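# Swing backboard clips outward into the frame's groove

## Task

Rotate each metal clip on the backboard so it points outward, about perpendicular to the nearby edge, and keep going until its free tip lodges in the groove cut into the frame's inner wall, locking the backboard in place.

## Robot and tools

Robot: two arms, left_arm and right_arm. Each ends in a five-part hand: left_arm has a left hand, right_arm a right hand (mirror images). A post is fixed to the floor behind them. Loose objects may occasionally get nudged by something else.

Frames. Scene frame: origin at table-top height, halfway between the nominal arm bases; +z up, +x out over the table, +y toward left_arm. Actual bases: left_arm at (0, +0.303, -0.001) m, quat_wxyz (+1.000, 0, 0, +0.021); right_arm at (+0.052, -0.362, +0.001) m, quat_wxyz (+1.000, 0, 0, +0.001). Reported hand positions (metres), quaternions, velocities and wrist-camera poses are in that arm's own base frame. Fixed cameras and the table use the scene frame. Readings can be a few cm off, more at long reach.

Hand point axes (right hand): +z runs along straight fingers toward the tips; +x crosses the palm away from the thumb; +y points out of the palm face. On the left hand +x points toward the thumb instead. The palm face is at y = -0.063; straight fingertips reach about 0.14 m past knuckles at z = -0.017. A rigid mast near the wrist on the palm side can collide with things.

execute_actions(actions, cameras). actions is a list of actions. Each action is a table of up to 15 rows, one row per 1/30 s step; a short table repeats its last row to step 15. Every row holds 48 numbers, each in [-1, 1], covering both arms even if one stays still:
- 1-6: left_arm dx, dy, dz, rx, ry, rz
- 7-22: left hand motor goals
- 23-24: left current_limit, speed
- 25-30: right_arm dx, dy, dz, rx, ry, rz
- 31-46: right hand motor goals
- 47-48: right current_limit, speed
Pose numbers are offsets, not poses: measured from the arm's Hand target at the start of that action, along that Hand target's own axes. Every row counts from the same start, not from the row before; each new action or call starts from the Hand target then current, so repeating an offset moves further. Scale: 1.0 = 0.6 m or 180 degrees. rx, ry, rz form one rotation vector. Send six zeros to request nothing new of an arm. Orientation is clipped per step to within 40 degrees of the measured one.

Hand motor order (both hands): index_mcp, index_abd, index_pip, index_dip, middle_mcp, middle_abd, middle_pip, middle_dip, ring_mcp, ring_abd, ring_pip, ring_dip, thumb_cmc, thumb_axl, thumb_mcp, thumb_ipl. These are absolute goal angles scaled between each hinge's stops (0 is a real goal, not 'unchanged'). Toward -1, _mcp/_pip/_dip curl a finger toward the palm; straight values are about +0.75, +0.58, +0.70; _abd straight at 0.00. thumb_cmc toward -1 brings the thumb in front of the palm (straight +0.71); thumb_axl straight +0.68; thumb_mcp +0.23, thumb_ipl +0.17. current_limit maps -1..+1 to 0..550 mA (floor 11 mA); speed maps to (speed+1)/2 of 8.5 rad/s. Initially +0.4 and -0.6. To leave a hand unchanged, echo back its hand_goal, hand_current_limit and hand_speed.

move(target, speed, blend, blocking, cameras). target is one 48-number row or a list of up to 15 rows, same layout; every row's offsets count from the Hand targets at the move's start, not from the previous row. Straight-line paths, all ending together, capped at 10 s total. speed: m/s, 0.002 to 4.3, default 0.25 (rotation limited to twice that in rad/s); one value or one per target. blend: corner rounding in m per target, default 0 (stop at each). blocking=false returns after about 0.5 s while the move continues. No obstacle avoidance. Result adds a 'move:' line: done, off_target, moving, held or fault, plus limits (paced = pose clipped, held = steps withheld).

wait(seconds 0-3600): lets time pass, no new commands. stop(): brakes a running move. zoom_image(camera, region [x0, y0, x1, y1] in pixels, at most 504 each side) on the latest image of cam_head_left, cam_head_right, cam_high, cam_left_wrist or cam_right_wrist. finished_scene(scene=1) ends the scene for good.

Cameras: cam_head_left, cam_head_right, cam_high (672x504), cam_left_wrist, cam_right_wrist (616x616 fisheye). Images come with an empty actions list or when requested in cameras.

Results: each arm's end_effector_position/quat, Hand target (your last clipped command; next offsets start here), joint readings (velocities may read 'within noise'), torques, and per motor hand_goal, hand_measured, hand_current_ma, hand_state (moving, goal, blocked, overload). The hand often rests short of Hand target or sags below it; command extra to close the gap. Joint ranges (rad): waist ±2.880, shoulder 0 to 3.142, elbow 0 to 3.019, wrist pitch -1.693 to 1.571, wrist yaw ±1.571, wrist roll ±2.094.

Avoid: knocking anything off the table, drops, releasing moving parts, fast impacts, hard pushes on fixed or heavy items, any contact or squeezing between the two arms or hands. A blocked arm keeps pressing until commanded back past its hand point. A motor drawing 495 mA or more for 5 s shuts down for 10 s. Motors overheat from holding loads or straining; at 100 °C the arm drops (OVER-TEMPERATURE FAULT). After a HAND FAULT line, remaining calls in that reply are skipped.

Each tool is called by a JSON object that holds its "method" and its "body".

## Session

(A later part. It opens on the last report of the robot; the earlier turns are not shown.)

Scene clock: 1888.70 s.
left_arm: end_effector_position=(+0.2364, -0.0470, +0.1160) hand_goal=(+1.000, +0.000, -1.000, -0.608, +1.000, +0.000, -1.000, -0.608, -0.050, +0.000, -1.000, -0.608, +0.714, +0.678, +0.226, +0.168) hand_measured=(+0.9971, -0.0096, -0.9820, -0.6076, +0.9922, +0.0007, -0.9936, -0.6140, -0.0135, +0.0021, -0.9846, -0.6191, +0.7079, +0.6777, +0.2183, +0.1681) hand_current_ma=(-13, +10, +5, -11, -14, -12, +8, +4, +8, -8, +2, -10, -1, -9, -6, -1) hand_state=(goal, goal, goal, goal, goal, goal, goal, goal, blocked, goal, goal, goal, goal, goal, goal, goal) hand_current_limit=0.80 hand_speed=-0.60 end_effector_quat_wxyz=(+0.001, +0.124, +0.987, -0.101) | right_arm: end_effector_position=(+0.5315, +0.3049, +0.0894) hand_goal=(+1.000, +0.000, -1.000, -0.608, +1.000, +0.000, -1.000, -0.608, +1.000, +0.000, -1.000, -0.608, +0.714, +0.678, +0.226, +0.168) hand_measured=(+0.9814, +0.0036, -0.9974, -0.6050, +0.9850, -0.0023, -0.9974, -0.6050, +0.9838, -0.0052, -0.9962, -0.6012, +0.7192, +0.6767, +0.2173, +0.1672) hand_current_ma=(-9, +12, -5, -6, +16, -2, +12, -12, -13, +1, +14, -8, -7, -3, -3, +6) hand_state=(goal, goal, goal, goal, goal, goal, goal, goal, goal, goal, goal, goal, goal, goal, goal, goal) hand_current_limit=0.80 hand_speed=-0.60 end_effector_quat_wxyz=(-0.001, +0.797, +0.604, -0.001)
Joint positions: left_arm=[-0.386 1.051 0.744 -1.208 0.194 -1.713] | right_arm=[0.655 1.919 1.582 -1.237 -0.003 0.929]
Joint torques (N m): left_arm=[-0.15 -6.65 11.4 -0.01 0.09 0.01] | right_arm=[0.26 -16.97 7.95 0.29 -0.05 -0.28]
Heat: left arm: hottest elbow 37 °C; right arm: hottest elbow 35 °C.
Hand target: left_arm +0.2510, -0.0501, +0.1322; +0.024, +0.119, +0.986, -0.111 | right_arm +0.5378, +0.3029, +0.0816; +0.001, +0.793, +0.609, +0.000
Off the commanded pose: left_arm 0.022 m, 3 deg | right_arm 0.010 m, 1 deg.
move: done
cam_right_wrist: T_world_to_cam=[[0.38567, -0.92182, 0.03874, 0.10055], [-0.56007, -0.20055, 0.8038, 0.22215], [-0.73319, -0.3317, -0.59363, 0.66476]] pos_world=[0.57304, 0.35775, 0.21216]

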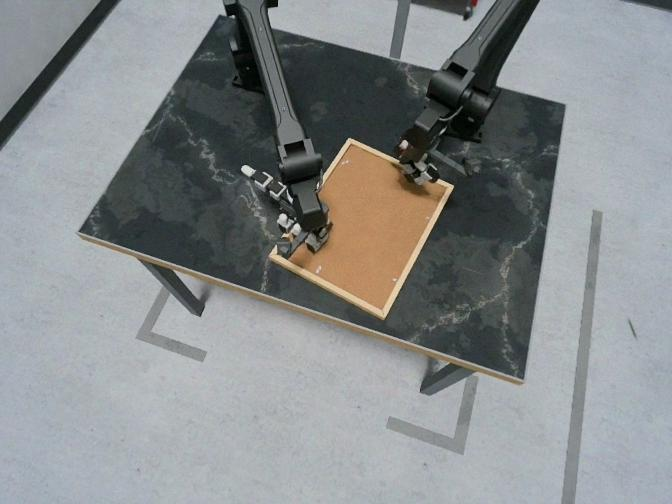

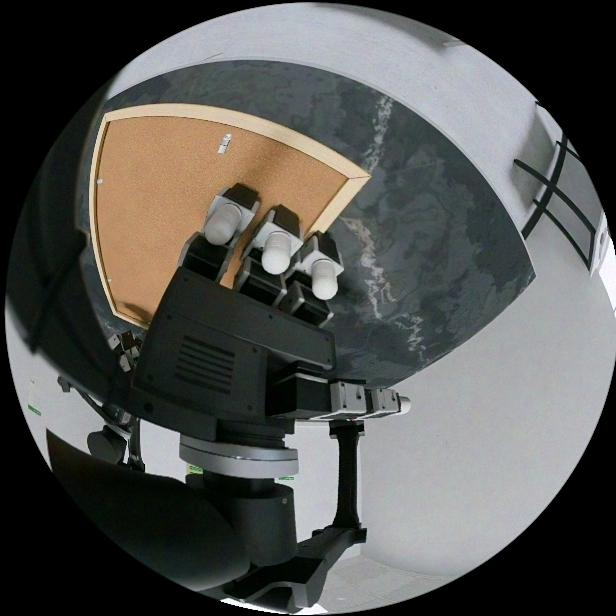

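{"method": "move", "body": {"target": [0,0,0,0,0,0,1,0,-1,-0.608,1,0,-1,-0.608,-0.05,0,-1,-0.608,0.714,0.678,0.226,0.168,0.8,-0.6,0,0,0.08,0,0,0,1,0,-1,-0.608,1,0,-1,-0.608,1,0,-1,-0.608,0.714,0.678,0.226,0.168,0.8,-0.6], "speed": 0.03, "cameras": ["cam_high","cam_right_wrist"]}}

{"method": "zoom_image", "body": {"camera": "cam_right_wrist", "region": [180, 150, 360, 330]}}

Scene clock: 1895.73 s.
left_arm: end_effector_position=(+0.2364, -0.0470, +0.1160) hand_goal=(+1.000, +0.000, -1.000, -0.608, +1.000, +0.000, -1.000, -0.608, -0.050, +0.000, -1.000, -0.608, +0.714, +0.678, +0.226, +0.168) hand_measured=(+0.9971, -0.0096, -0.9820, -0.6063, +0.9910, +0.0007, -0.9949, -0.6140, -0.0135, +0.0021, -0.9859, -0.6191, +0.7067, +0.6777, +0.2183, +0.1681) hand_current_ma=(-4, +10, +9, -8, -3, -10, +2, +6, +14, -8, +1, -10, -2, -6, -5, +2) hand_state=(goal, goal, goal, goal, goal, goal, goal, goal, blocked, goal, goal, goal, goal, goal, goal, goal) hand_current_limit=0.80 hand_speed=-0.60 end_effector_quat_wxyz=(+0.001, +0.124, +0.987, -0.101) | right_arm: end_effector_position=(+0.5365, +0.3048, +0.0876) hand_goal=(+1.000, +0.000, -1.000, -0.608, +1.000, +0.000, -1.000, -0.608, +1.000, +0.000, -1.000, -0.608, +0.714, +0.678, +0.226, +0.168) hand_measured=(+0.9995, +0.0153, -1.0000, -0.6038, +0.9862, -0.0008, -0.9974, -0.6050, +0.9838, -0.0066, -0.9962, -0.6012, +0.7217, +0.6777, +0.2163, +0.1672) hand_current_ma=(-16, +7, +7, +2, +17, -9, -10, +2, -4, +10, +5, -2, -3, -20, +10, +0) hand_state=(goal, goal, goal, goal, goal, goal, goal, goal, goal, goal, goal, goal, goal, goal, goal, goal) hand_current_limit=0.80 hand_speed=-0.60 end_effector_quat_wxyz=(+0.007, +0.797, +0.603, +0.023)
Joint positions: left_arm=[-0.386 1.051 0.744 -1.208 0.194 -1.713] | right_arm=[0.654 1.903 1.544 -1.165 0.014 0.929]
Joint torques (N m): left_arm=[-0.21 -6.59 11.4 -0.02 0.09 0.02] | right_arm=[0.44 -12.34 5.74 1.54 -0.27 -0.28]
Heat: left arm: hottest elbow 37 °C; right arm: hottest elbow 36 °C.
Hand target: left_arm +0.2510, -0.0501, +0.1322; +0.024, +0.119, +0.986, -0.111 | right_arm +0.5377, +0.3028, +0.0333; +0.001, +0.793, +0.609, +0.000
Off the commanded pose: left_arm 0.022 m, 3 deg | right_arm 0.054 m, 3 deg.
move: off_target (right_arm)
cam_right_wrist: T_world_to_cam=[[0.38296, -0.92279, 0.04237, 0.09994], [-0.59932, -0.21329, 0.77157, 0.25406], [-0.70296, -0.32088, -0.63473, 0.65142]] pos_world=[0.57192, 0.35544, 0.21321]

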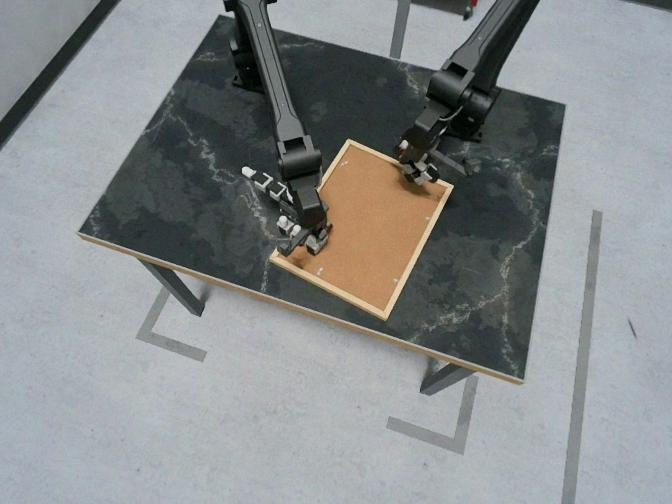

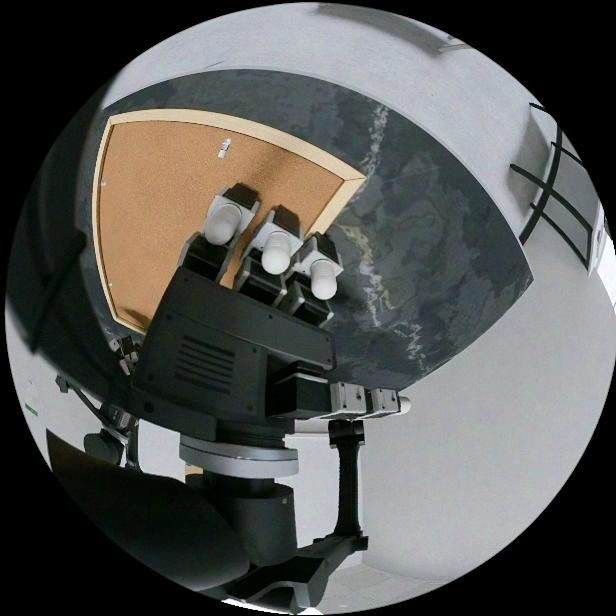

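Scaled by 2.800 from the camera's image (finer frame: 880x880).

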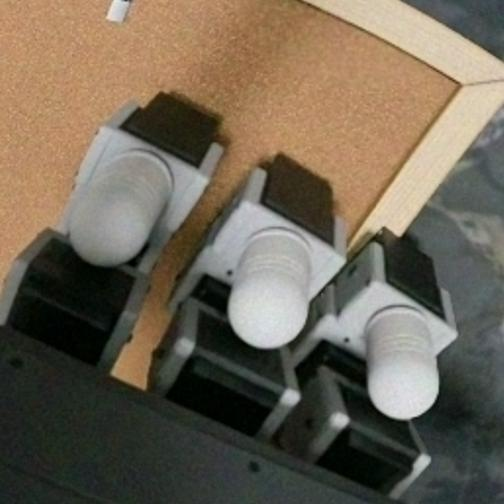

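{"method": "move", "body": {"target": [[0,0,-0.2,0,0,0,1,0,-1,-0.608,1,0,-1,-0.608,-0.05,0,-1,-0.608,0.714,0.678,0.226,0.168,0.8,-0.6,0,0,0.03,0,0,0,1,0,-1,-0.608,1,0,-1,-0.608,1,0,-1,-0.608,0.714,0.678,0.226,0.168,0.8,-0.6],[-0.0828,0.0925,-0.2155,0,0,0,-0.05,0,-1,-0.608,-0.05,0,-1,-0.608,-0.05,0,-1,-0.608,0.714,0.678,0.226,0.168,0.8,-0.6,0,0,0.03,0,0,0,1,0,-1,-0.608,1,0,-1,-0.608,1,0,-1,-0.608,0.714,0.678,0.226,0.168,0.8,-0.6],[-0.0828,0.0925,-0.2155,0,0,0,-0.05,0,-1,-0.608,-0.05,0,-1,-0.608,1,0,-1,-0.608,-0.57,0.678,0.226,0.168,0.8,-0.6,0,0,0.03,0,0,0,1,0,-1,-0.608,1,0,-1,-0.608,1,0,-1,-0.608,0.714,0.678,0.226,0.168,0.8,-0.6]], "speed": 0.1, "cameras": ["cam_left_wrist"]}}

{"method": "move", "body": {"target": [0,0,0,0.0171,0.1242,0.4881,-0.05,0,-1,-0.608,-0.05,0,-1,-0.608,1,0,-1,-0.608,-0.57,0.678,0.226,0.168,0.8,-0.6,0,0,0,0,0,0,1,0,-1,-0.608,1,0,-1,-0.608,1,0,-1,-0.608,0.714,0.678,0.226,0.168,0.8,-0.6], "speed": 0.3, "cameras": ["cam_left_wrist","cam_high"]}}

Scene clock: 1911.43 s.
left_arm: end_effector_position=(+0.2966, +0.0184, +0.2336) hand_goal=(-0.050, +0.000, -1.000, -0.608, -0.050, +0.000, -1.000, -0.608, +1.000, +0.000, -1.000, -0.608, -0.570, +0.678, +0.226, +0.168) hand_measured=(-0.0075, -0.0096, -0.9782, -0.6165, -0.0111, +0.0007, -0.9885, -0.6178, +0.9922, +0.0021, -0.9885, -0.6152, -0.5743, +0.6777, +0.2183, +0.1672) hand_current_ma=(+18, +6, +21, -10, +22, -11, +8, +4, -11, -7, +2, -8, +5, -12, +2, +4) hand_state=(blocked, goal, blocked, goal, blocked, goal, goal, goal, goal, goal, goal, goal, goal, goal, goal, goal) hand_current_limit=0.80 hand_speed=-0.60 end_effector_quat_wxyz=(+0.001, +0.122, +0.987, -0.108) | right_arm: end_effector_position=(+0.5359, +0.3040, +0.0873) hand_goal=(+1.000, +0.000, -1.000, -0.608, +1.000, +0.000, -1.000, -0.608, +1.000, +0.000, -1.000, -0.608, +0.714, +0.678, +0.226, +0.168) hand_measured=(+0.9995, +0.0270, -1.0000, -0.6050, +0.9862, -0.0023, -0.9962, -0.6050, +0.9850, -0.0052, -0.9962, -0.5999, +0.7217, +0.6767, +0.2163, +0.1681) hand_current_ma=(+0, +8, +5, +4, +0, -16, +2, +10, -15, +1, +25, -3, +2, -1, +9, +15) hand_state=(goal, blocked, goal, goal, goal, goal, goal, goal, goal, goal, goal, goal, goal, goal, goal, goal) hand_current_limit=0.80 hand_speed=-0.60 end_effector_quat_wxyz=(+0.008, +0.797, +0.603, +0.031)
Joint positions: left_arm=[-0.1 1.132 1.115 -1.558 0.216 -1.423] | right_arm=[0.654 1.892 1.524 -1.141 0.016 0.929]
Joint torques (N m): left_arm=[-0.38 -7.36 12.22 0.13 -0.06 0.02] | right_arm=[0.56 -10.34 5.2 2.11 -0.36 -0.26]
Heat: left arm: hottest elbow 39 °C; right arm: hottest elbow 36 °C.
Hand target: left_arm +0.3099, +0.0201, +0.2500; +0.024, +0.119, +0.986, -0.111 | right_arm +0.5378, +0.3028, +0.0155; +0.001, +0.793, +0.609, +0.000
Off the commanded pose: left_arm 0.021 m, 3 deg | right_arm 0.072 m, 4 deg.
move: off_target (left_arm, right_arm); target 2's new numbers were sent with left_arm's hand 0.021 m and 3 deg from that target; target 3's new numbers were sent with left_arm's hand 0.021 m and 3 deg from that target
cam_left_wrist: T_world_to_cam=[[0.59793, -0.78607, 0.15676, -0.23089], [-0.48389, -0.19809, 0.85242, -0.11203], [-0.63901, -0.58554, -0.49882, 0.43885]] pos_world=[0.36428, 0.05328, 0.35059]

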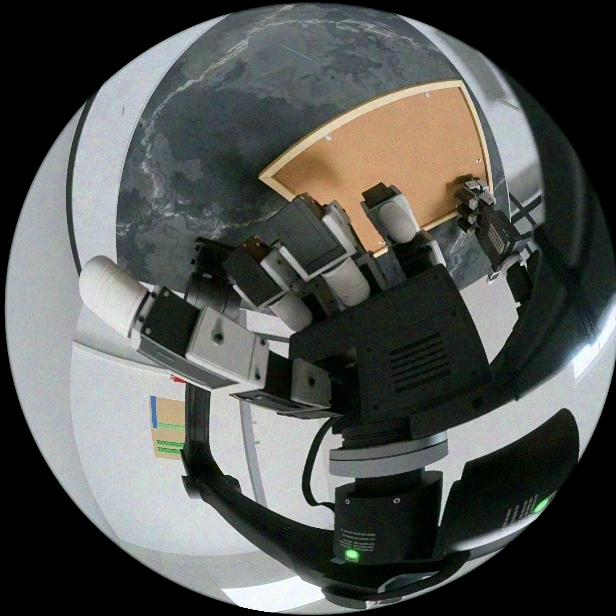

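Scene clock: 1915.23 s.
left_arm: end_effector_position=(+0.3103, +0.0147, +0.2430) hand_goal=(-0.050, +0.000, -1.000, -0.608, -0.050, +0.000, -1.000, -0.608, +1.000, +0.000, -1.000, -0.608, -0.570, +0.678, +0.226, +0.168) hand_measured=(-0.0075, -0.0096, -0.9795, -0.6178, -0.0111, +0.0007, -0.9885, -0.6178, +0.9922, +0.0021, -0.9885, -0.6152, -0.5730, +0.6777, +0.2193, +0.1681) hand_current_ma=(+21, +5, +10, -8, +18, -5, +6, +3, -8, -6, -5, -12, -4, -7, -3, +3) hand_state=(blocked, goal, blocked, goal, blocked, goal, goal, goal, goal, goal, goal, goal, goal, goal, goal, goal) hand_current_limit=0.80 hand_speed=-0.60 end_effector_quat_wxyz=(-0.038, +0.791, +0.610, -0.008) | right_arm: end_effector_position=(+0.5359, +0.3040, +0.0873) hand_goal=(+1.000, +0.000, -1.000, -0.608, +1.000, +0.000, -1.000, -0.608, +1.000, +0.000, -1.000, -0.608, +0.714, +0.678, +0.226, +0.168) hand_measured=(+0.9995, +0.0270, -1.0000, -0.6050, +0.9850, -0.0023, -0.9974, -0.6050, +0.9838, -0.0052, -0.9962, -0.6012, +0.7217, +0.6777, +0.2163, +0.1672) hand_current_ma=(-1, +9, +4, +16, +14, -9, +6, +5, -13, -1, +17, +0, -11, -12, +24, +5) hand_state=(goal, blocked, goal, goal, goal, goal, goal, goal, goal, goal, goal, goal, goal, goal, goal, goal) hand_current_limit=0.80 hand_speed=-0.60 end_effector_quat_wxyz=(+0.008, +0.797, +0.603, +0.031)
Joint positions: left_arm=[0.026 0.946 0.992 -1.674 -0.051 0.282] | right_arm=[0.654 1.892 1.524 -1.141 0.016 0.929]
Joint torques (N m): left_arm=[-0.21 -5.66 9.25 0.05 -0.29 0.03] | right_arm=[0.56 -10.4 5.15 2.17 -0.35 -0.27]
Heat: left arm: hottest elbow 39 °C; right arm: hottest elbow 36 °C.
Hand target: left_arm +0.3099, +0.0202, +0.2500; -0.083, +0.783, +0.613, -0.065 | right_arm +0.5378, +0.3028, +0.0155; +0.001, +0.793, +0.609, +0.000
Off the commanded pose: left_arm 0.009 m, 8 deg | right_arm 0.072 m, 4 deg.
joint sent to its limit (left arm) — joint 4 (wrist pitch), lower limit. The joint targets are off in orientation, not in position.
move: off_target (left_arm)
cam_left_wrist: T_world_to_cam=[[-0.80893, -0.5876, 0.01872, 0.22369], [-0.32117, 0.46837, 0.82309, -0.16733], [-0.49242, 0.65982, -0.5676, 0.40302]] pos_world=[0.32566, -0.05611, 0.36229]
Images, in order (width x height): cam_high 672x504, cam_left_wrist 616x616.

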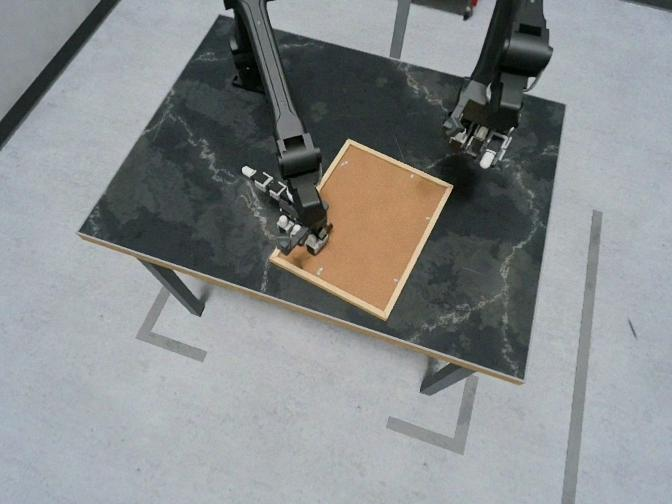

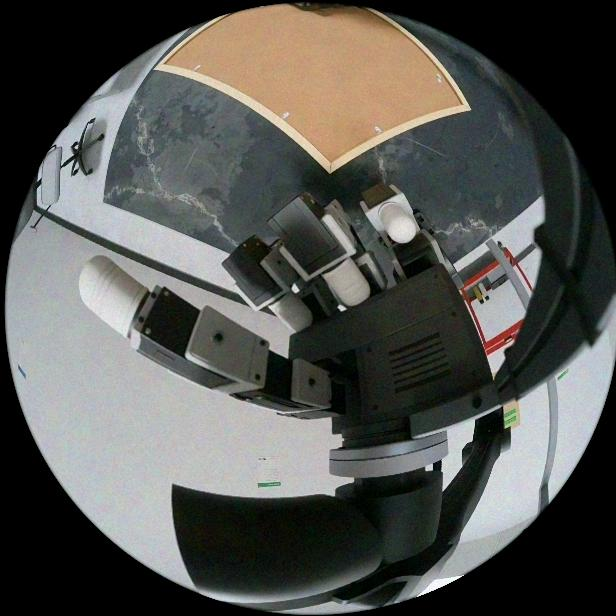

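{"method": "zoom_image", "body": {"camera": "cam_high", "region": [395, 160, 435, 200]}}

{"method": "zoom_image", "body": {"camera": "cam_left_wrist", "region": [350, 105, 400, 155]}}

{"method": "zoom_image", "body": {"camera": "cam_high", "region": [330, 145, 370, 185]}}

Scaled by 12.600 from the camera's image (finer frame: 960x720).

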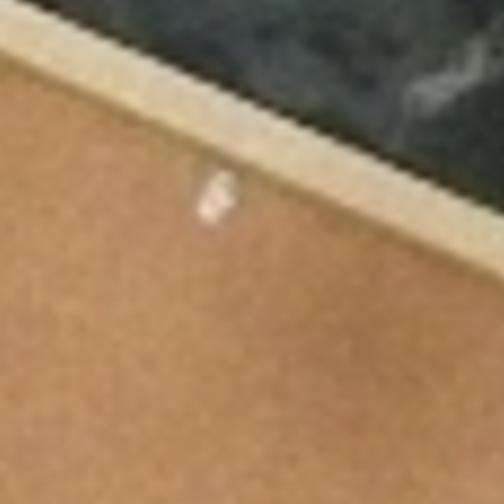

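Scaled by 10.080 from the camera's image (finer frame: 880x880).

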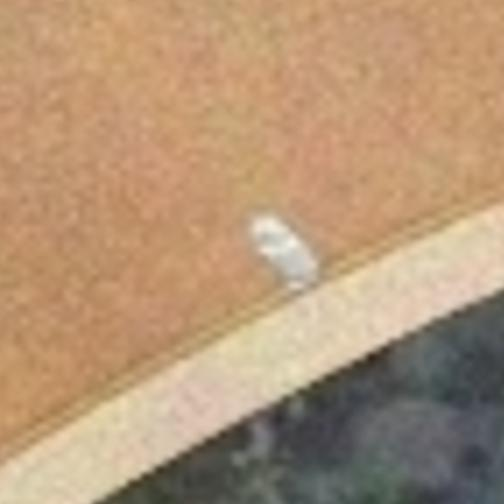

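Scaled by 12.600 from the camera's image (finer frame: 960x720).

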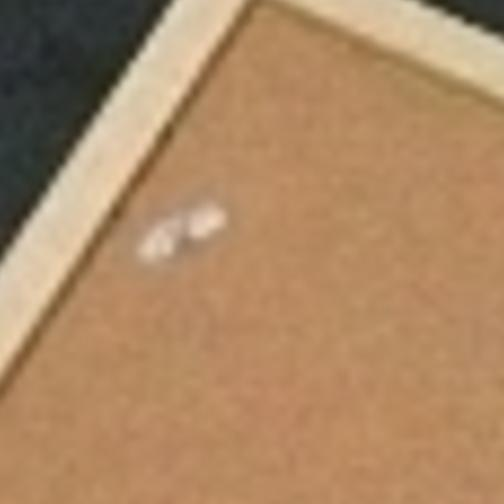

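{"method": "move", "body": {"target": [0,0,0,0,0.1042,0.490,-0.05,0,-1,-0.608,-0.05,0,-1,-0.608,1,0,-1,-0.608,-0.57,0.678,0.226,0.168,0.8,-0.6,0,0,0,0,0,0,1,0,-1,-0.608,1,0,-1,-0.608,1,0,-1,-0.608,0.714,0.678,0.226,0.168,0.8,-0.6], "speed": 0.3, "cameras": ["cam_left_wrist","cam_high"]}}

Scene clock: 1921.43 s.
left_arm: end_effector_position=(+0.2937, +0.0147, +0.2331) hand_goal=(-0.050, +0.000, -1.000, -0.608, -0.050, +0.000, -1.000, -0.608, +1.000, +0.000, -1.000, -0.608, -0.570, +0.678, +0.226, +0.168) hand_measured=(-0.0063, -0.0081, -0.9782, -0.6165, -0.0111, +0.0021, -0.9885, -0.6178, +0.9922, +0.0021, -0.9885, -0.6152, -0.5718, +0.6777, +0.2183, +0.1672) hand_current_ma=(+16, +4, +10, -9, +22, -8, +6, +6, -11, -2, +0, -9, -6, -13, +0, -1) hand_state=(blocked, goal, blocked, goal, blocked, goal, goal, goal, goal, goal, goal, goal, goal, goal, goal, goal) hand_current_limit=0.80 hand_speed=-0.60 end_effector_quat_wxyz=(-0.099, +0.987, -0.124, -0.014) | right_arm: end_effector_position=(+0.5359, +0.3040, +0.0873) hand_goal=(+1.000, +0.000, -1.000, -0.608, +1.000, +0.000, -1.000, -0.608, +1.000, +0.000, -1.000, -0.608, +0.714, +0.678, +0.226, +0.168) hand_measured=(+0.9995, +0.0270, -1.0000, -0.6050, +0.9850, -0.0023, -0.9974, -0.6050, +0.9838, -0.0066, -0.9962, -0.6012, +0.7217, +0.6777, +0.2163, +0.1672) hand_current_ma=(-10, +16, -4, -7, +21, +2, +0, +8, -4, -9, +9, +1, +5, -13, -11, +10) hand_state=(goal, blocked, goal, goal, goal, goal, goal, goal, goal, goal, goal, goal, goal, goal, goal, goal) hand_current_limit=0.80 hand_speed=-0.60 end_effector_quat_wxyz=(+0.008, +0.797, +0.603, +0.031)
Joint positions: left_arm=[0.224 1.114 1.099 -1.515 -0.195 2.048] | right_arm=[0.654 1.892 1.524 -1.141 0.016 0.929]
Joint torques (N m): left_arm=[-0.67 -7 12.25 0.66 -0.03 0.06] | right_arm=[0.26 -10.4 5.16 2.14 -0.36 -0.26]
Heat: left arm: hottest elbow 39 °C; right arm: hottest elbow 35 °C.
Hand target: left_arm +0.3099, +0.0201, +0.2499; -0.104, +0.987, -0.122, +0.012 | right_arm +0.5378, +0.3028, +0.0155; +0.001, +0.793, +0.609, +0.000
Off the commanded pose: left_arm 0.024 m, 3 deg | right_arm 0.072 m, 4 deg.
move: off_target (left_arm)
cam_left_wrist: T_world_to_cam=[[-0.59379, 0.78801, 0.16264, 0.09354], [0.50834, 0.21071, 0.83498, -0.40704], [0.62371, 0.57848, -0.5257, 0.05293]] pos_world=[0.22945, -0.01856, 0.35248]
Images, in order (width x height): cam_high 672x504, cam_left_wrist 616x616.

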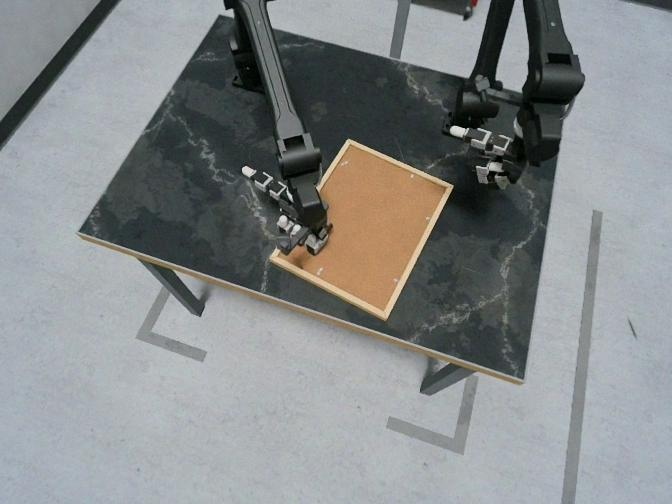

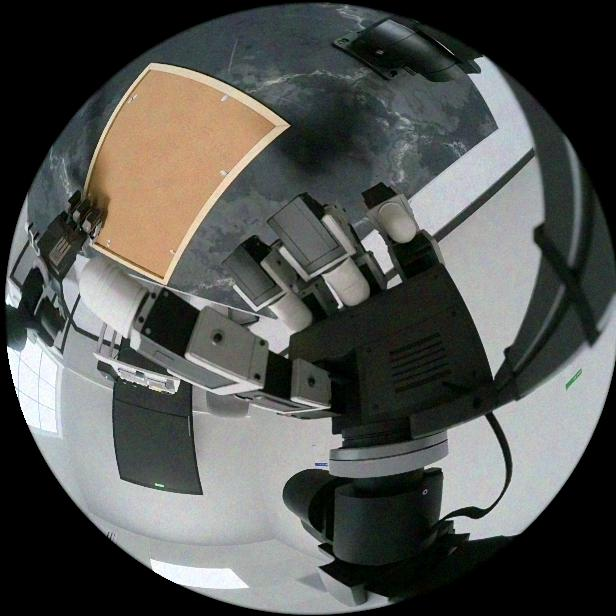

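{"method": "move", "body": {"target": [[0.0726,0.314,-0.067,0,0,0,-0.05,0,-1,-0.608,-0.05,0,-1,-0.608,1,0,-1,-0.608,-0.57,0.678,0.226,0.168,0.8,-0.6,0,0,0,0,0,0,1,0,-1,-0.608,1,0,-1,-0.608,1,0,-1,-0.608,0.714,0.678,0.226,0.168,0.8,-0.6],[0.1453,0.628,-0.1335,0,0,0,-0.05,0,-1,-0.608,-0.05,0,-1,-0.608,1,0,-1,-0.608,-0.57,0.678,0.226,0.168,0.8,-0.6,0,0,0,0,0,0,1,0,-1,-0.608,1,0,-1,-0.608,1,0,-1,-0.608,0.714,0.678,0.226,0.168,0.8,-0.6]], "speed": 0.12, "cameras": ["cam_left_wrist","cam_high","cam_head_right"]}}

Scene clock: 1928.23 s.
left_arm: end_effector_position=(+0.2936, -0.3470, +0.2269) hand_goal=(-0.050, +0.000, -1.000, -0.608, -0.050, +0.000, -1.000, -0.608, +1.000, +0.000, -1.000, -0.608, -0.570, +0.678, +0.226, +0.168) hand_measured=(-0.0063, -0.0096, -0.9782, -0.6165, -0.0111, +0.0007, -0.9885, -0.6178, +0.9935, -0.0008, -0.9885, -0.6152, -0.5705, +0.6777, +0.2193, +0.1672) hand_current_ma=(+21, +8, +17, -13, +16, -4, +7, +3, -15, -1, +3, -10, -5, -12, +2, +3) hand_state=(blocked, goal, blocked, goal, blocked, goal, goal, goal, goal, goal, goal, goal, goal, goal, goal, goal) hand_current_limit=0.80 hand_speed=-0.60 end_effector_quat_wxyz=(-0.115, +0.985, -0.128, -0.005) | right_arm: end_effector_position=(+0.5359, +0.3040, +0.0873) hand_goal=(+1.000, +0.000, -1.000, -0.608, +1.000, +0.000, -1.000, -0.608, +1.000, +0.000, -1.000, -0.608, +0.714, +0.678, +0.226, +0.168) hand_measured=(+0.9995, +0.0270, -1.0000, -0.6063, +0.9850, -0.0023, -0.9962, -0.6050, +0.9850, -0.0052, -0.9974, -0.6012, +0.7230, +0.6777, +0.2163, +0.1681) hand_current_ma=(-14, +10, +1, +16, +18, -1, +13, +2, -2, -11, +0, -13, -2, -5, +5, +9) hand_state=(goal, blocked, goal, goal, goal, goal, goal, goal, goal, goal, goal, goal, goal, goal, goal, goal) hand_current_limit=0.80 hand_speed=-0.60 end_effector_quat_wxyz=(+0.008, +0.797, +0.603, +0.031)
Joint positions: left_arm=[-0.803 1.461 1.395 -1.657 -0.172 1.013] | right_arm=[0.654 1.892 1.524 -1.141 0.016 0.929]
Joint torques (N m): left_arm=[-0.73 -13.27 8.79 0.1 -0.27 0.03] | right_arm=[0.38 -10.23 5.18 2.14 -0.34 -0.26]
Heat: left arm: hottest elbow 40 °C; right arm: hottest elbow 35 °C.
Hand target: left_arm +0.2957, -0.3435, +0.2342; -0.112, +0.985, -0.129, +0.000 (not the last commanded pose) | right_arm +0.5378, +0.3028, +0.0155; +0.001, +0.793, +0.609, +0.000
Off the commanded pose: left_arm 0.037 m, 2 deg | right_arm 0.072 m, 4 deg.
move: held (left_arm; a check stopped the path); limits=held
pose unreachable (left arm): on one or more control steps of this call, first in action 0 (counted from 0), this arm could not follow its commanded pose, so it was not sent that pose on those steps. It may still have moved: this result reports where it is.
cause: moving toward the commanded pose would bring a part of the arm too close to another arm (a part of this arm just beyond joint 4 (wrist pitch) and a part of the right arm just beyond its joint 3 (elbow), 22 mm apart when this arm was first held).
cam_left_wrist: T_world_to_cam=[[-0.58844, 0.7897, 0.17355, 0.37602], [0.49264, 0.17997, 0.85142, -0.33532], [0.64113, 0.58651, -0.49494, 0.24962]] pos_world=[0.22642, -0.383, 0.34378]
Images, in order (width x height): cam_head_right 672x504, cam_high 672x504, cam_left_wrist 616x616.

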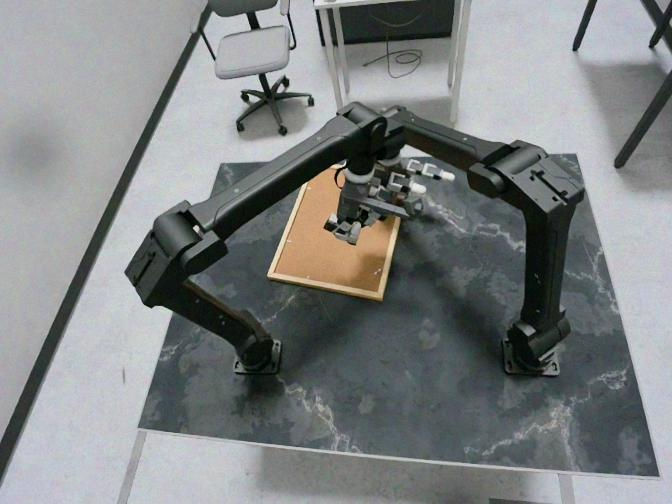

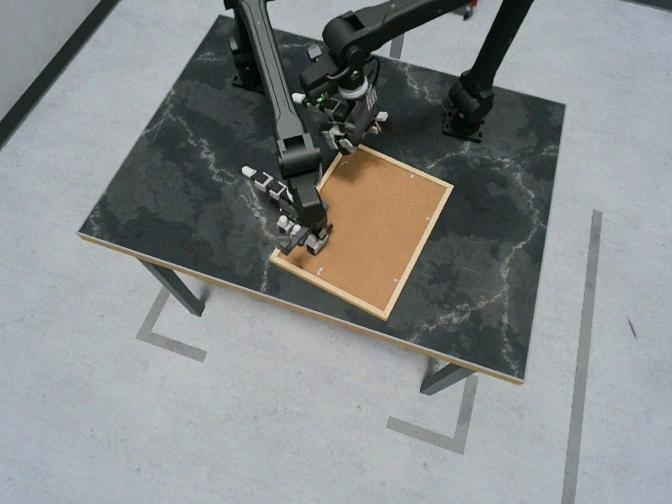

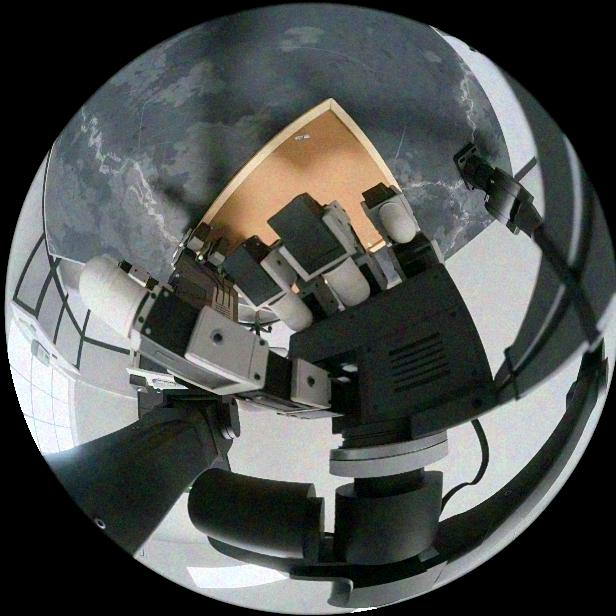

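{"method": "move", "body": {"target": [[0,0,0.15,0,0,0,-0.05,0,-1,-0.608,-0.05,0,-1,-0.608,1,0,-1,-0.608,-0.57,0.678,0.226,0.168,0.8,-0.6,0,0,0,0,0,0,1,0,-1,-0.608,1,0,-1,-0.608,1,0,-1,-0.608,0.714,0.678,0.226,0.168,0.8,-0.6]], "speed": 0.1, "cameras": ["cam_left_wrist","cam_high","cam_right_wrist"]}}

Scene clock: 1932.07 s.
left_arm: end_effector_position=(+0.2917, -0.3257, +0.1408) hand_goal=(-0.050, +0.000, -1.000, -0.608, -0.050, +0.000, -1.000, -0.608, +1.000, +0.000, -1.000, -0.608, -0.570, +0.678, +0.226, +0.168) hand_measured=(-0.0075, -0.0096, -0.9782, -0.6165, -0.0111, +0.0021, -0.9885, -0.6165, +0.9922, -0.0008, -0.9885, -0.6152, -0.5705, +0.6777, +0.2183, +0.1681) hand_current_ma=(+11, +1, +7, -7, +19, -2, +8, +3, -7, -8, +2, -13, -2, -14, -3, +1) hand_state=(blocked, goal, blocked, goal, blocked, goal, goal, goal, goal, goal, goal, goal, goal, goal, goal, goal) hand_current_limit=0.80 hand_speed=-0.60 end_effector_quat_wxyz=(-0.117, +0.984, -0.131, -0.005) | right_arm: end_effector_position=(+0.5359, +0.3040, +0.0873) hand_goal=(+1.000, +0.000, -1.000, -0.608, +1.000, +0.000, -1.000, -0.608, +1.000, +0.000, -1.000, -0.608, +0.714, +0.678, +0.226, +0.168) hand_measured=(+0.9995, +0.0270, -1.0000, -0.6063, +0.9862, -0.0023, -0.9962, -0.6050, +0.9838, -0.0052, -0.9974, -0.5999, +0.7217, +0.6767, +0.2163, +0.1681) hand_current_ma=(+5, +12, +17, -5, +13, +4, +1, -9, -18, +1, +30, +5, -4, -1, +4, +5) hand_state=(goal, blocked, goal, goal, goal, goal, goal, goal, goal, goal, goal, goal, goal, goal, goal, goal) hand_current_limit=0.80 hand_speed=-0.60 end_effector_quat_wxyz=(+0.008, +0.797, +0.603, +0.031)
Joint positions: left_arm=[-0.771 1.461 1.166 -1.426 -0.182 1.051] | right_arm=[0.654 1.892 1.524 -1.141 0.016 0.929]
Joint torques (N m): left_arm=[-0.32 -12.4 8.47 0.4 -0.3 0.05] | right_arm=[0.44 -10.17 5.19 2.13 -0.37 -0.26]
Heat: left arm: hottest elbow 40 °C; right arm: hottest elbow 35 °C.
Hand target: left_arm +0.2983, -0.3236, +0.1463; -0.112, +0.985, -0.129, +0.000 | right_arm +0.5378, +0.3028, +0.0155; +0.001, +0.793, +0.609, +0.000
Off the commanded pose: left_arm 0.009 m, 1 deg | right_arm 0.072 m, 4 deg.
move: done
cam_left_wrist: T_world_to_cam=[[-0.5834, 0.79244, 0.17801, 0.37181], [0.49416, 0.1724, 0.85211, -0.26794], [0.64455, 0.58508, -0.49217, 0.19393]] pos_world=[0.22432, -0.36191, 0.25758]
cam_right_wrist: T_world_to_cam=[[0.38234, -0.92317, 0.03974, 0.10018], [-0.60965, -0.21971, 0.76161, 0.26211], [-0.69436, -0.31542, -0.64681, 0.64537]] pos_world=[0.56961, 0.35364, 0.21383]
Images, in order (width x height): cam_high 672x504, cam_left_wrist 616x616, cam_right_wrist 616x616.

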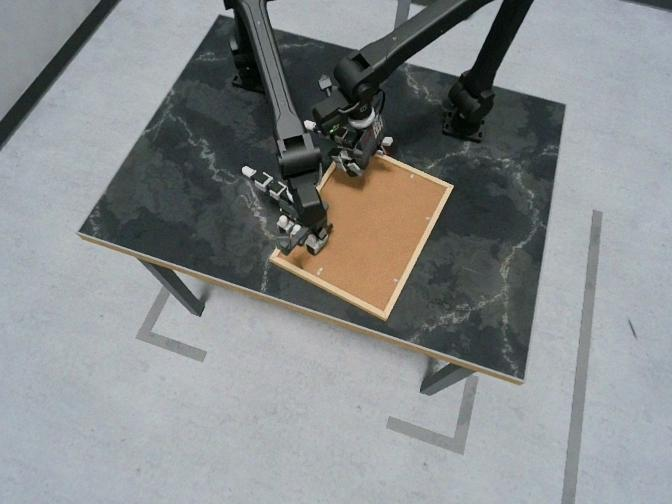

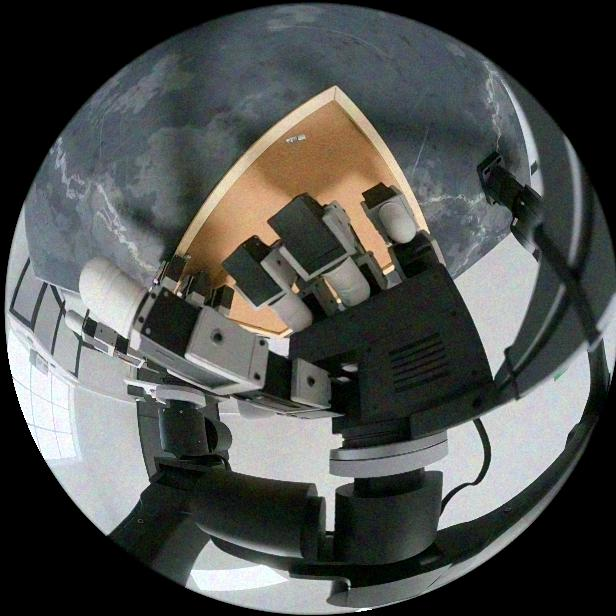

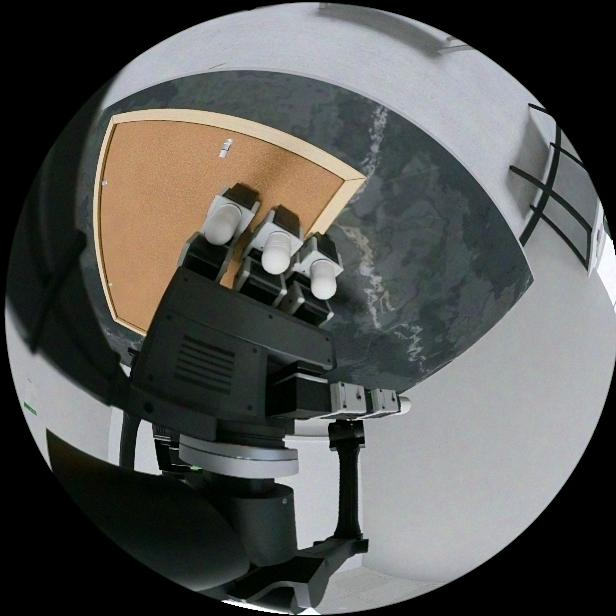

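{"method": "zoom_image", "body": {"camera": "cam_left_wrist", "region": [260, 100, 420, 260]}}

Scaled by 3.150 from the camera's image (finer frame: 880x880).

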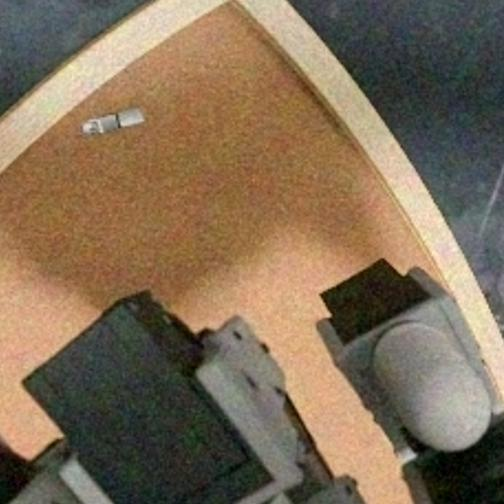

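{"method": "move", "body": {"target": [[0.0225,0.0973,0.0304,0,-0.019,0,-0.05,0,-1,-0.608,-0.05,0,-1,-0.608,1,0,-1,-0.608,-0.57,0.678,0.226,0.168,0.8,-0.6,0,0,0,0,0,0,1,0,-1,-0.608,1,0,-1,-0.608,1,0,-1,-0.608,0.714,0.678,0.226,0.168,0.8,-0.6]], "speed": 0.08, "cameras": ["cam_left_wrist","cam_high"]}}

{"method": "zoom_image", "body": {"camera": "cam_left_wrist", "region": [280, 120, 400, 240]}}

Scene clock: 1939.93 s.
left_arm: end_effector_position=(+0.2872, -0.3330, +0.1065) hand_goal=(-0.050, +0.000, -1.000, -0.608, -0.050, +0.000, -1.000, -0.608, +1.000, +0.000, -1.000, -0.608, -0.570, +0.678, +0.226, +0.168) hand_measured=(-0.0063, -0.0081, -0.9782, -0.6165, -0.0111, +0.0021, -0.9885, -0.6178, +0.9935, +0.0007, -0.9885, -0.6140, -0.5718, +0.6777, +0.2193, +0.1681) hand_current_ma=(+21, +8, +11, -8, +14, -6, +11, +2, -18, -4, +2, -11, +0, -10, -4, -2) hand_state=(blocked, goal, blocked, goal, blocked, goal, goal, goal, goal, goal, goal, goal, goal, goal, goal, goal) hand_current_limit=0.80 hand_speed=-0.60 end_effector_quat_wxyz=(-0.135, +0.982, -0.126, -0.041) | right_arm: end_effector_position=(+0.5359, +0.3040, +0.0873) hand_goal=(+1.000, +0.000, -1.000, -0.608, +1.000, +0.000, -1.000, -0.608, +1.000, +0.000, -1.000, -0.608, +0.714, +0.678, +0.226, +0.168) hand_measured=(+0.9995, +0.0256, -1.0000, -0.6050, +0.9862, -0.0023, -0.9974, -0.6050, +0.9838, -0.0052, -0.9974, -0.6012, +0.7217, +0.6777, +0.2163, +0.1681) hand_current_ma=(-8, +12, -14, -3, +14, -4, +2, -2, -13, +9, -12, +3, -22, -14, +3, +1) hand_state=(goal, blocked, goal, goal, goal, goal, goal, goal, goal, goal, goal, goal, goal, goal, goal, goal) hand_current_limit=0.80 hand_speed=-0.60 end_effector_quat_wxyz=(+0.008, +0.797, +0.603, +0.031)
Joint positions: left_arm=[-0.786 1.546 1.167 -1.424 -0.163 1.02] | right_arm=[0.654 1.892 1.524 -1.141 0.016 0.929]
Joint torques (N m): left_arm=[-1.38 -13.63 7.86 -0.14 -0.21 0.01] | right_arm=[0.15 -10.29 5.23 2.06 -0.35 -0.25]
Heat: left arm: hottest elbow 40 °C; right arm: hottest elbow 35 °C.
Hand target: left_arm +0.2878, -0.3325, +0.1136; -0.130, +0.983, -0.127, -0.038 (not the last commanded pose) | right_arm +0.5378, +0.3028, +0.0155; +0.001, +0.793, +0.609, +0.000
Off the commanded pose: left_arm 0.047 m, 3 deg | right_arm 0.072 m, 4 deg.
move: held (left_arm; a check stopped the path); limits=held
pose unreachable (left arm): on one or more control steps of this call, first in action 0 (counted from 0), this arm could not follow its commanded pose, so it was not sent that pose on those steps. It may still have moved: this result reports where it is.
cause: moving toward the commanded pose would bring a part of the arm too close to another arm (a part of this arm just beyond joint 4 (wrist pitch) and a part of the right arm just beyond its joint 3 (elbow), at the place that arm is still heading or pushing toward).
cam_left_wrist: T_world_to_cam=[[-0.58358, 0.77253, 0.25024, 0.36685], [0.54453, 0.14367, 0.82634, -0.25656], [0.60243, 0.6185, -0.50451, 0.20869]] pos_world=[0.22808, -0.37562, 0.2255]
Images, in order (width x height): cam_high 672x504, cam_left_wrist 616x616.

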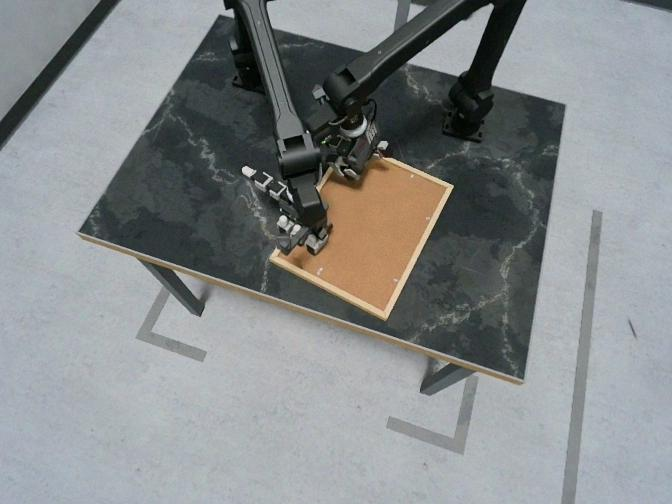

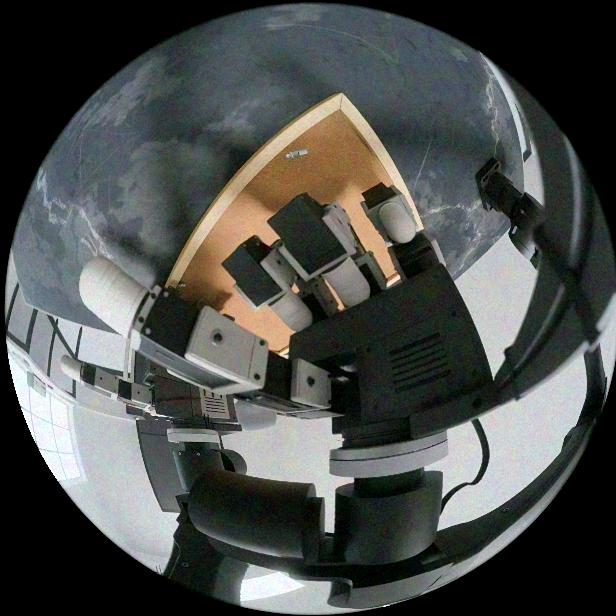

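Scaled by 4.200 from the camera's image (finer frame: 880x880).

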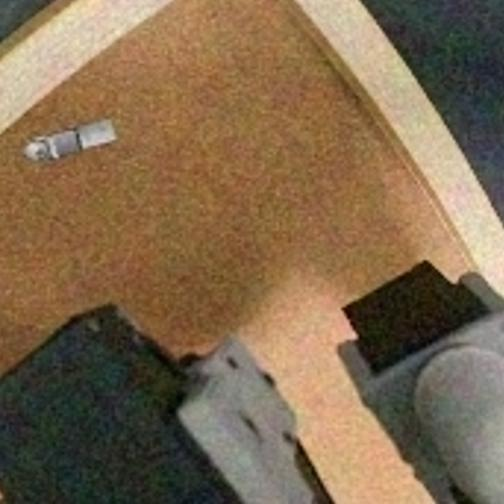

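{"method": "move", "body": {"target": [[-0.0525,-0.2555,-0.1135,0,0,0,-0.05,0,-1,-0.608,-0.05,0,-1,-0.608,1,0,-1,-0.608,-0.57,0.678,0.226,0.168,0.8,-0.6,0,0,-0.03,0,0,0,1,0,-1,-0.608,1,0,-1,-0.608,1,0,-1,-0.608,0.714,0.678,0.226,0.168,0.8,-0.6],[0.0485,-0.314,-0.1,-0.037,-0.0873,-0.492,-0.05,0,-1,-0.608,-0.05,0,-1,-0.608,1,0,-1,-0.608,-0.57,0.678,0.226,0.168,0.8,-0.6,0,0,-0.2,0,0,0,1,0,-1,-0.608,1,0,-1,-0.608,1,0,-1,-0.608,0.714,0.678,0.226,0.168,0.8,-0.6]], "speed": [0.12,0.2], "cameras": ["cam_left_wrist","cam_high"]}}

Scene clock: 1966.37 s.
left_arm: end_effector_position=(+0.3587, -0.1664, +0.1994) hand_goal=(-0.050, +0.000, -1.000, -0.608, -0.050, +0.000, -1.000, -0.608, +1.000, +0.000, -1.000, -0.608, -0.570, +0.678, +0.226, +0.168) hand_measured=(-0.0075, -0.0096, -0.9782, -0.6178, -0.0111, +0.0007, -0.9885, -0.6178, +0.9935, -0.0008, -0.9885, -0.6152, -0.5730, +0.6767, +0.2193, +0.1672) hand_current_ma=(+14, +7, +14, -13, +24, -5, +8, +6, -4, -9, -2, -11, +4, -11, -9, +2) hand_state=(blocked, goal, blocked, goal, blocked, goal, goal, goal, goal, goal, goal, goal, goal, goal, goal, goal) hand_current_limit=0.80 hand_speed=-0.60 end_effector_quat_wxyz=(-0.099, +0.781, +0.612, -0.068) | right_arm: end_effector_position=(+0.5227, +0.2976, +0.1126) hand_goal=(+1.000, +0.000, -1.000, -0.608, +1.000, +0.000, -1.000, -0.608, +1.000, +0.000, -1.000, -0.608, +0.714, +0.678, +0.226, +0.168) hand_measured=(+0.9766, -0.0228, -0.9974, -0.6050, +0.9862, -0.0023, -0.9974, -0.6063, +0.9850, -0.0052, -0.9962, -0.6012, +0.7205, +0.6777, +0.2163, +0.1672) hand_current_ma=(-13, +4, +1, +5, +3, -2, +7, -3, -9, +4, -3, +6, -11, -12, +1, +10) hand_state=(blocked, blocked, goal, goal, goal, goal, goal, goal, goal, goal, goal, goal, goal, goal, goal, goal) hand_current_limit=0.80 hand_speed=-0.60 end_effector_quat_wxyz=(-0.001, +0.793, +0.609, -0.024)
Joint positions: left_arm=[-0.524 1.338 1.194 -1.662 0.053 -0.276] | right_arm=[0.653 1.896 1.614 -1.337 -0.001 0.915]
Joint torques (N m): left_arm=[-2.67 -9.76 11.7 0.02 -0.12 -0.15] | right_arm=[0.5 -18.08 11.75 -0.69 -0.08 -0.22]
Heat: left arm: hottest elbow 39 °C; right arm: hottest elbow 36 °C.
Hand target: left_arm +0.3672, -0.1794, +0.2145; -0.083, +0.784, +0.612, -0.064 | right_arm +0.5377, +0.3028, +0.1354; +0.001, +0.793, +0.609, +0.000
Off the commanded pose: left_arm 0.022 m, 2 deg | right_arm 0.028 m, 3 deg.
move: off_target (left_arm, right_arm)
cam_left_wrist: T_world_to_cam=[[-0.7836, -0.6051, 0.1408, 0.1209], [-0.18452, 0.4431, 0.87728, -0.09508], [-0.59323, 0.66146, -0.45886, 0.53639]] pos_world=[0.39539, -0.23952, 0.31252]
Images, in order (width x height): cam_high 672x504, cam_left_wrist 616x616.

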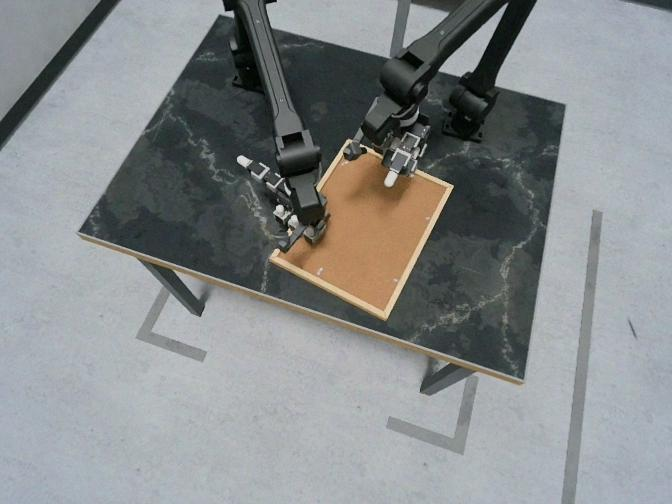

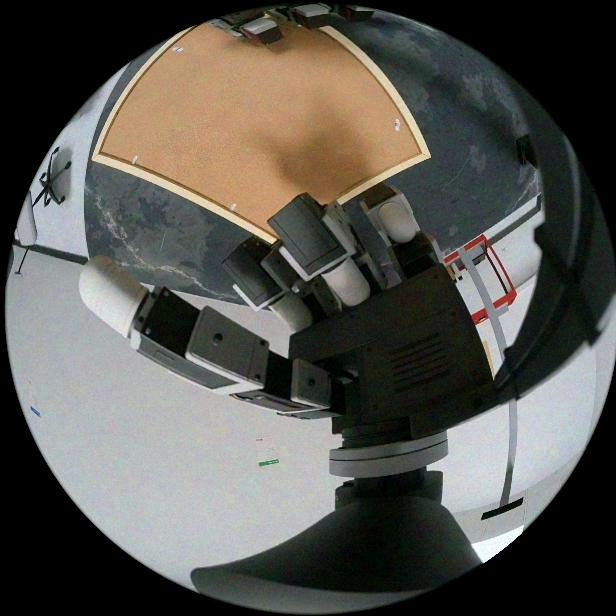

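{"method": "move", "body": {"target": [[0,0,0,0,0,0,1,0,-1,-0.608,1,0,-1,-0.608,1,0,-1,-0.608,0.714,0.678,0.226,0.168,0.8,-0.6,-0.205,-0.1867,-0.0667,0,0,0,1,0,-1,-0.608,1,0,-1,-0.608,1,0,-1,-0.608,0.714,0.678,0.226,0.168,0.8,-0.6],[0.0682,0.2545,-0.0295,-0.0667,0,0,1,0,-1,-0.608,1,0,-1,-0.608,1,0,-1,-0.608,0.714,0.678,0.226,0.168,0.8,-0.6,-0.205,-0.1867,-0.0667,0,0,0,1,0,-1,-0.608,1,0,-1,-0.608,1,0,-1,-0.608,0.714,0.678,0.226,0.168,0.8,-0.6]], "speed": 0.12, "cameras": ["cam_left_wrist","cam_high","cam_right_wrist"]}}

Scene clock: 1976.80 s.
left_arm: end_effector_position=(+0.5055, -0.1777, +0.1802) hand_goal=(+1.000, +0.000, -1.000, -0.608, +1.000, +0.000, -1.000, -0.608, +1.000, +0.000, -1.000, -0.608, +0.714, +0.678, +0.226, +0.168) hand_measured=(+0.9922, -0.0096, -0.9846, -0.6140, +0.9898, +0.0007, -0.9897, -0.6140, +0.9935, +0.0007, -0.9885, -0.6152, +0.7092, +0.6777, +0.2183, +0.1681) hand_current_ma=(-12, +6, +12, -6, -10, -5, +3, +3, -6, -8, +0, -8, -5, -5, -2, -5) hand_state=(goal, goal, goal, goal, goal, goal, goal, goal, goal, goal, goal, goal, goal, goal, goal, goal) hand_current_limit=0.80 hand_speed=-0.60 end_effector_quat_wxyz=(-0.023, +0.791, +0.611, -0.016) | right_arm: end_effector_position=(+0.4016, +0.2128, +0.1770) hand_goal=(+1.000, +0.000, -1.000, -0.608, +1.000, +0.000, -1.000, -0.608, +1.000, +0.000, -1.000, -0.608, +0.714, +0.678, +0.226, +0.168) hand_measured=(+0.9778, -0.0228, -0.9974, -0.6050, +0.9862, -0.0023, -0.9962, -0.6050, +0.9850, -0.0052, -0.9962, -0.6012, +0.7205, +0.6777, +0.2163, +0.1672) hand_current_ma=(-15, +11, +2, +9, +1, -4, +6, -10, -2, -1, +1, -4, +1, -5, -2, +11) hand_state=(blocked, blocked, goal, goal, goal, goal, goal, goal, goal, goal, goal, goal, goal, goal, goal, goal) hand_current_limit=0.80 hand_speed=-0.60 end_effector_quat_wxyz=(-0.001, +0.789, +0.614, +0.002)
Joint positions: left_arm=[-0.4 1.581 1.379 -1.424 0.005 -0.144] | right_arm=[0.667 1.444 1.206 -1.329 -0.001 0.916]
Joint torques (N m): left_arm=[-0.38 -13.92 11.84 0.49 -0.33 0.02] | right_arm=[1.55 -11.34 8.12 -0.28 -0.06 0.01]
Heat: left arm: hottest elbow 40 °C; right arm: hottest elbow 38 °C.
Hand target: left_arm +0.5256, -0.1770, +0.2002; +0.000, +0.788, +0.615, +0.000 | right_arm +0.3977, +0.2130, +0.1755; +0.001, +0.793, +0.609, +0.000
Off the commanded pose: left_arm 0.028 m, 3 deg | right_arm 0.004 m, 1 deg.
move: off_target (left_arm)
cam_left_wrist: T_world_to_cam=[[-0.80764, -0.58871, 0.03374, 0.26615], [-0.32695, 0.49469, 0.80522, 0.048], [-0.49073, 0.6393, -0.59201, 0.59036]] pos_world=[0.52035, -0.24447, 0.30187]
cam_right_wrist: T_world_to_cam=[[0.40864, -0.91187, 0.03871, 0.05092], [-0.55934, -0.21669, 0.80011, 0.06427], [-0.72121, -0.34861, -0.5986, 0.59065]] pos_world=[0.44112, 0.26627, 0.30017]
Images, in order (width x height): cam_high 672x504, cam_left_wrist 616x616, cam_right_wrist 616x616.

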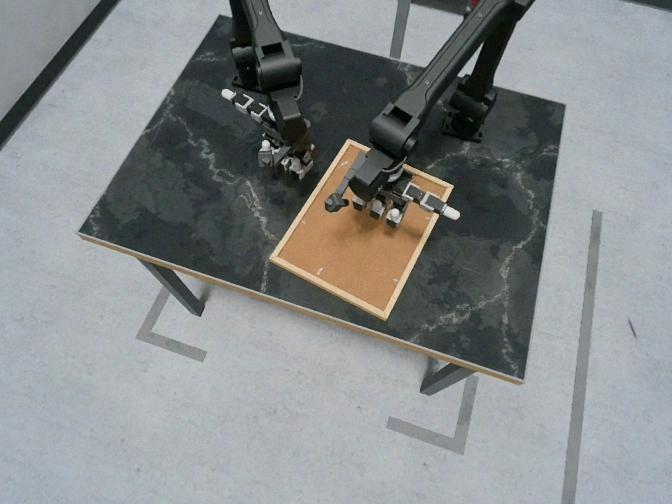

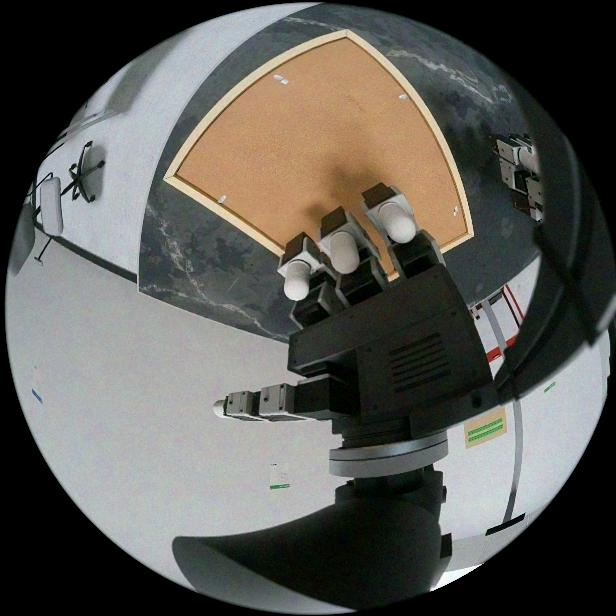

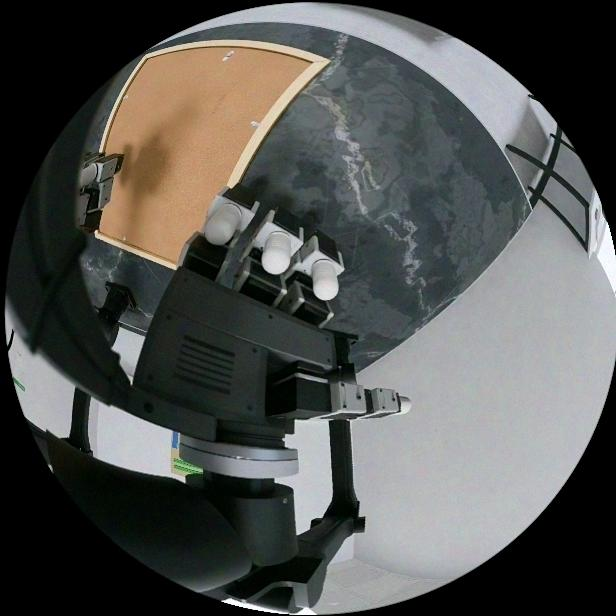

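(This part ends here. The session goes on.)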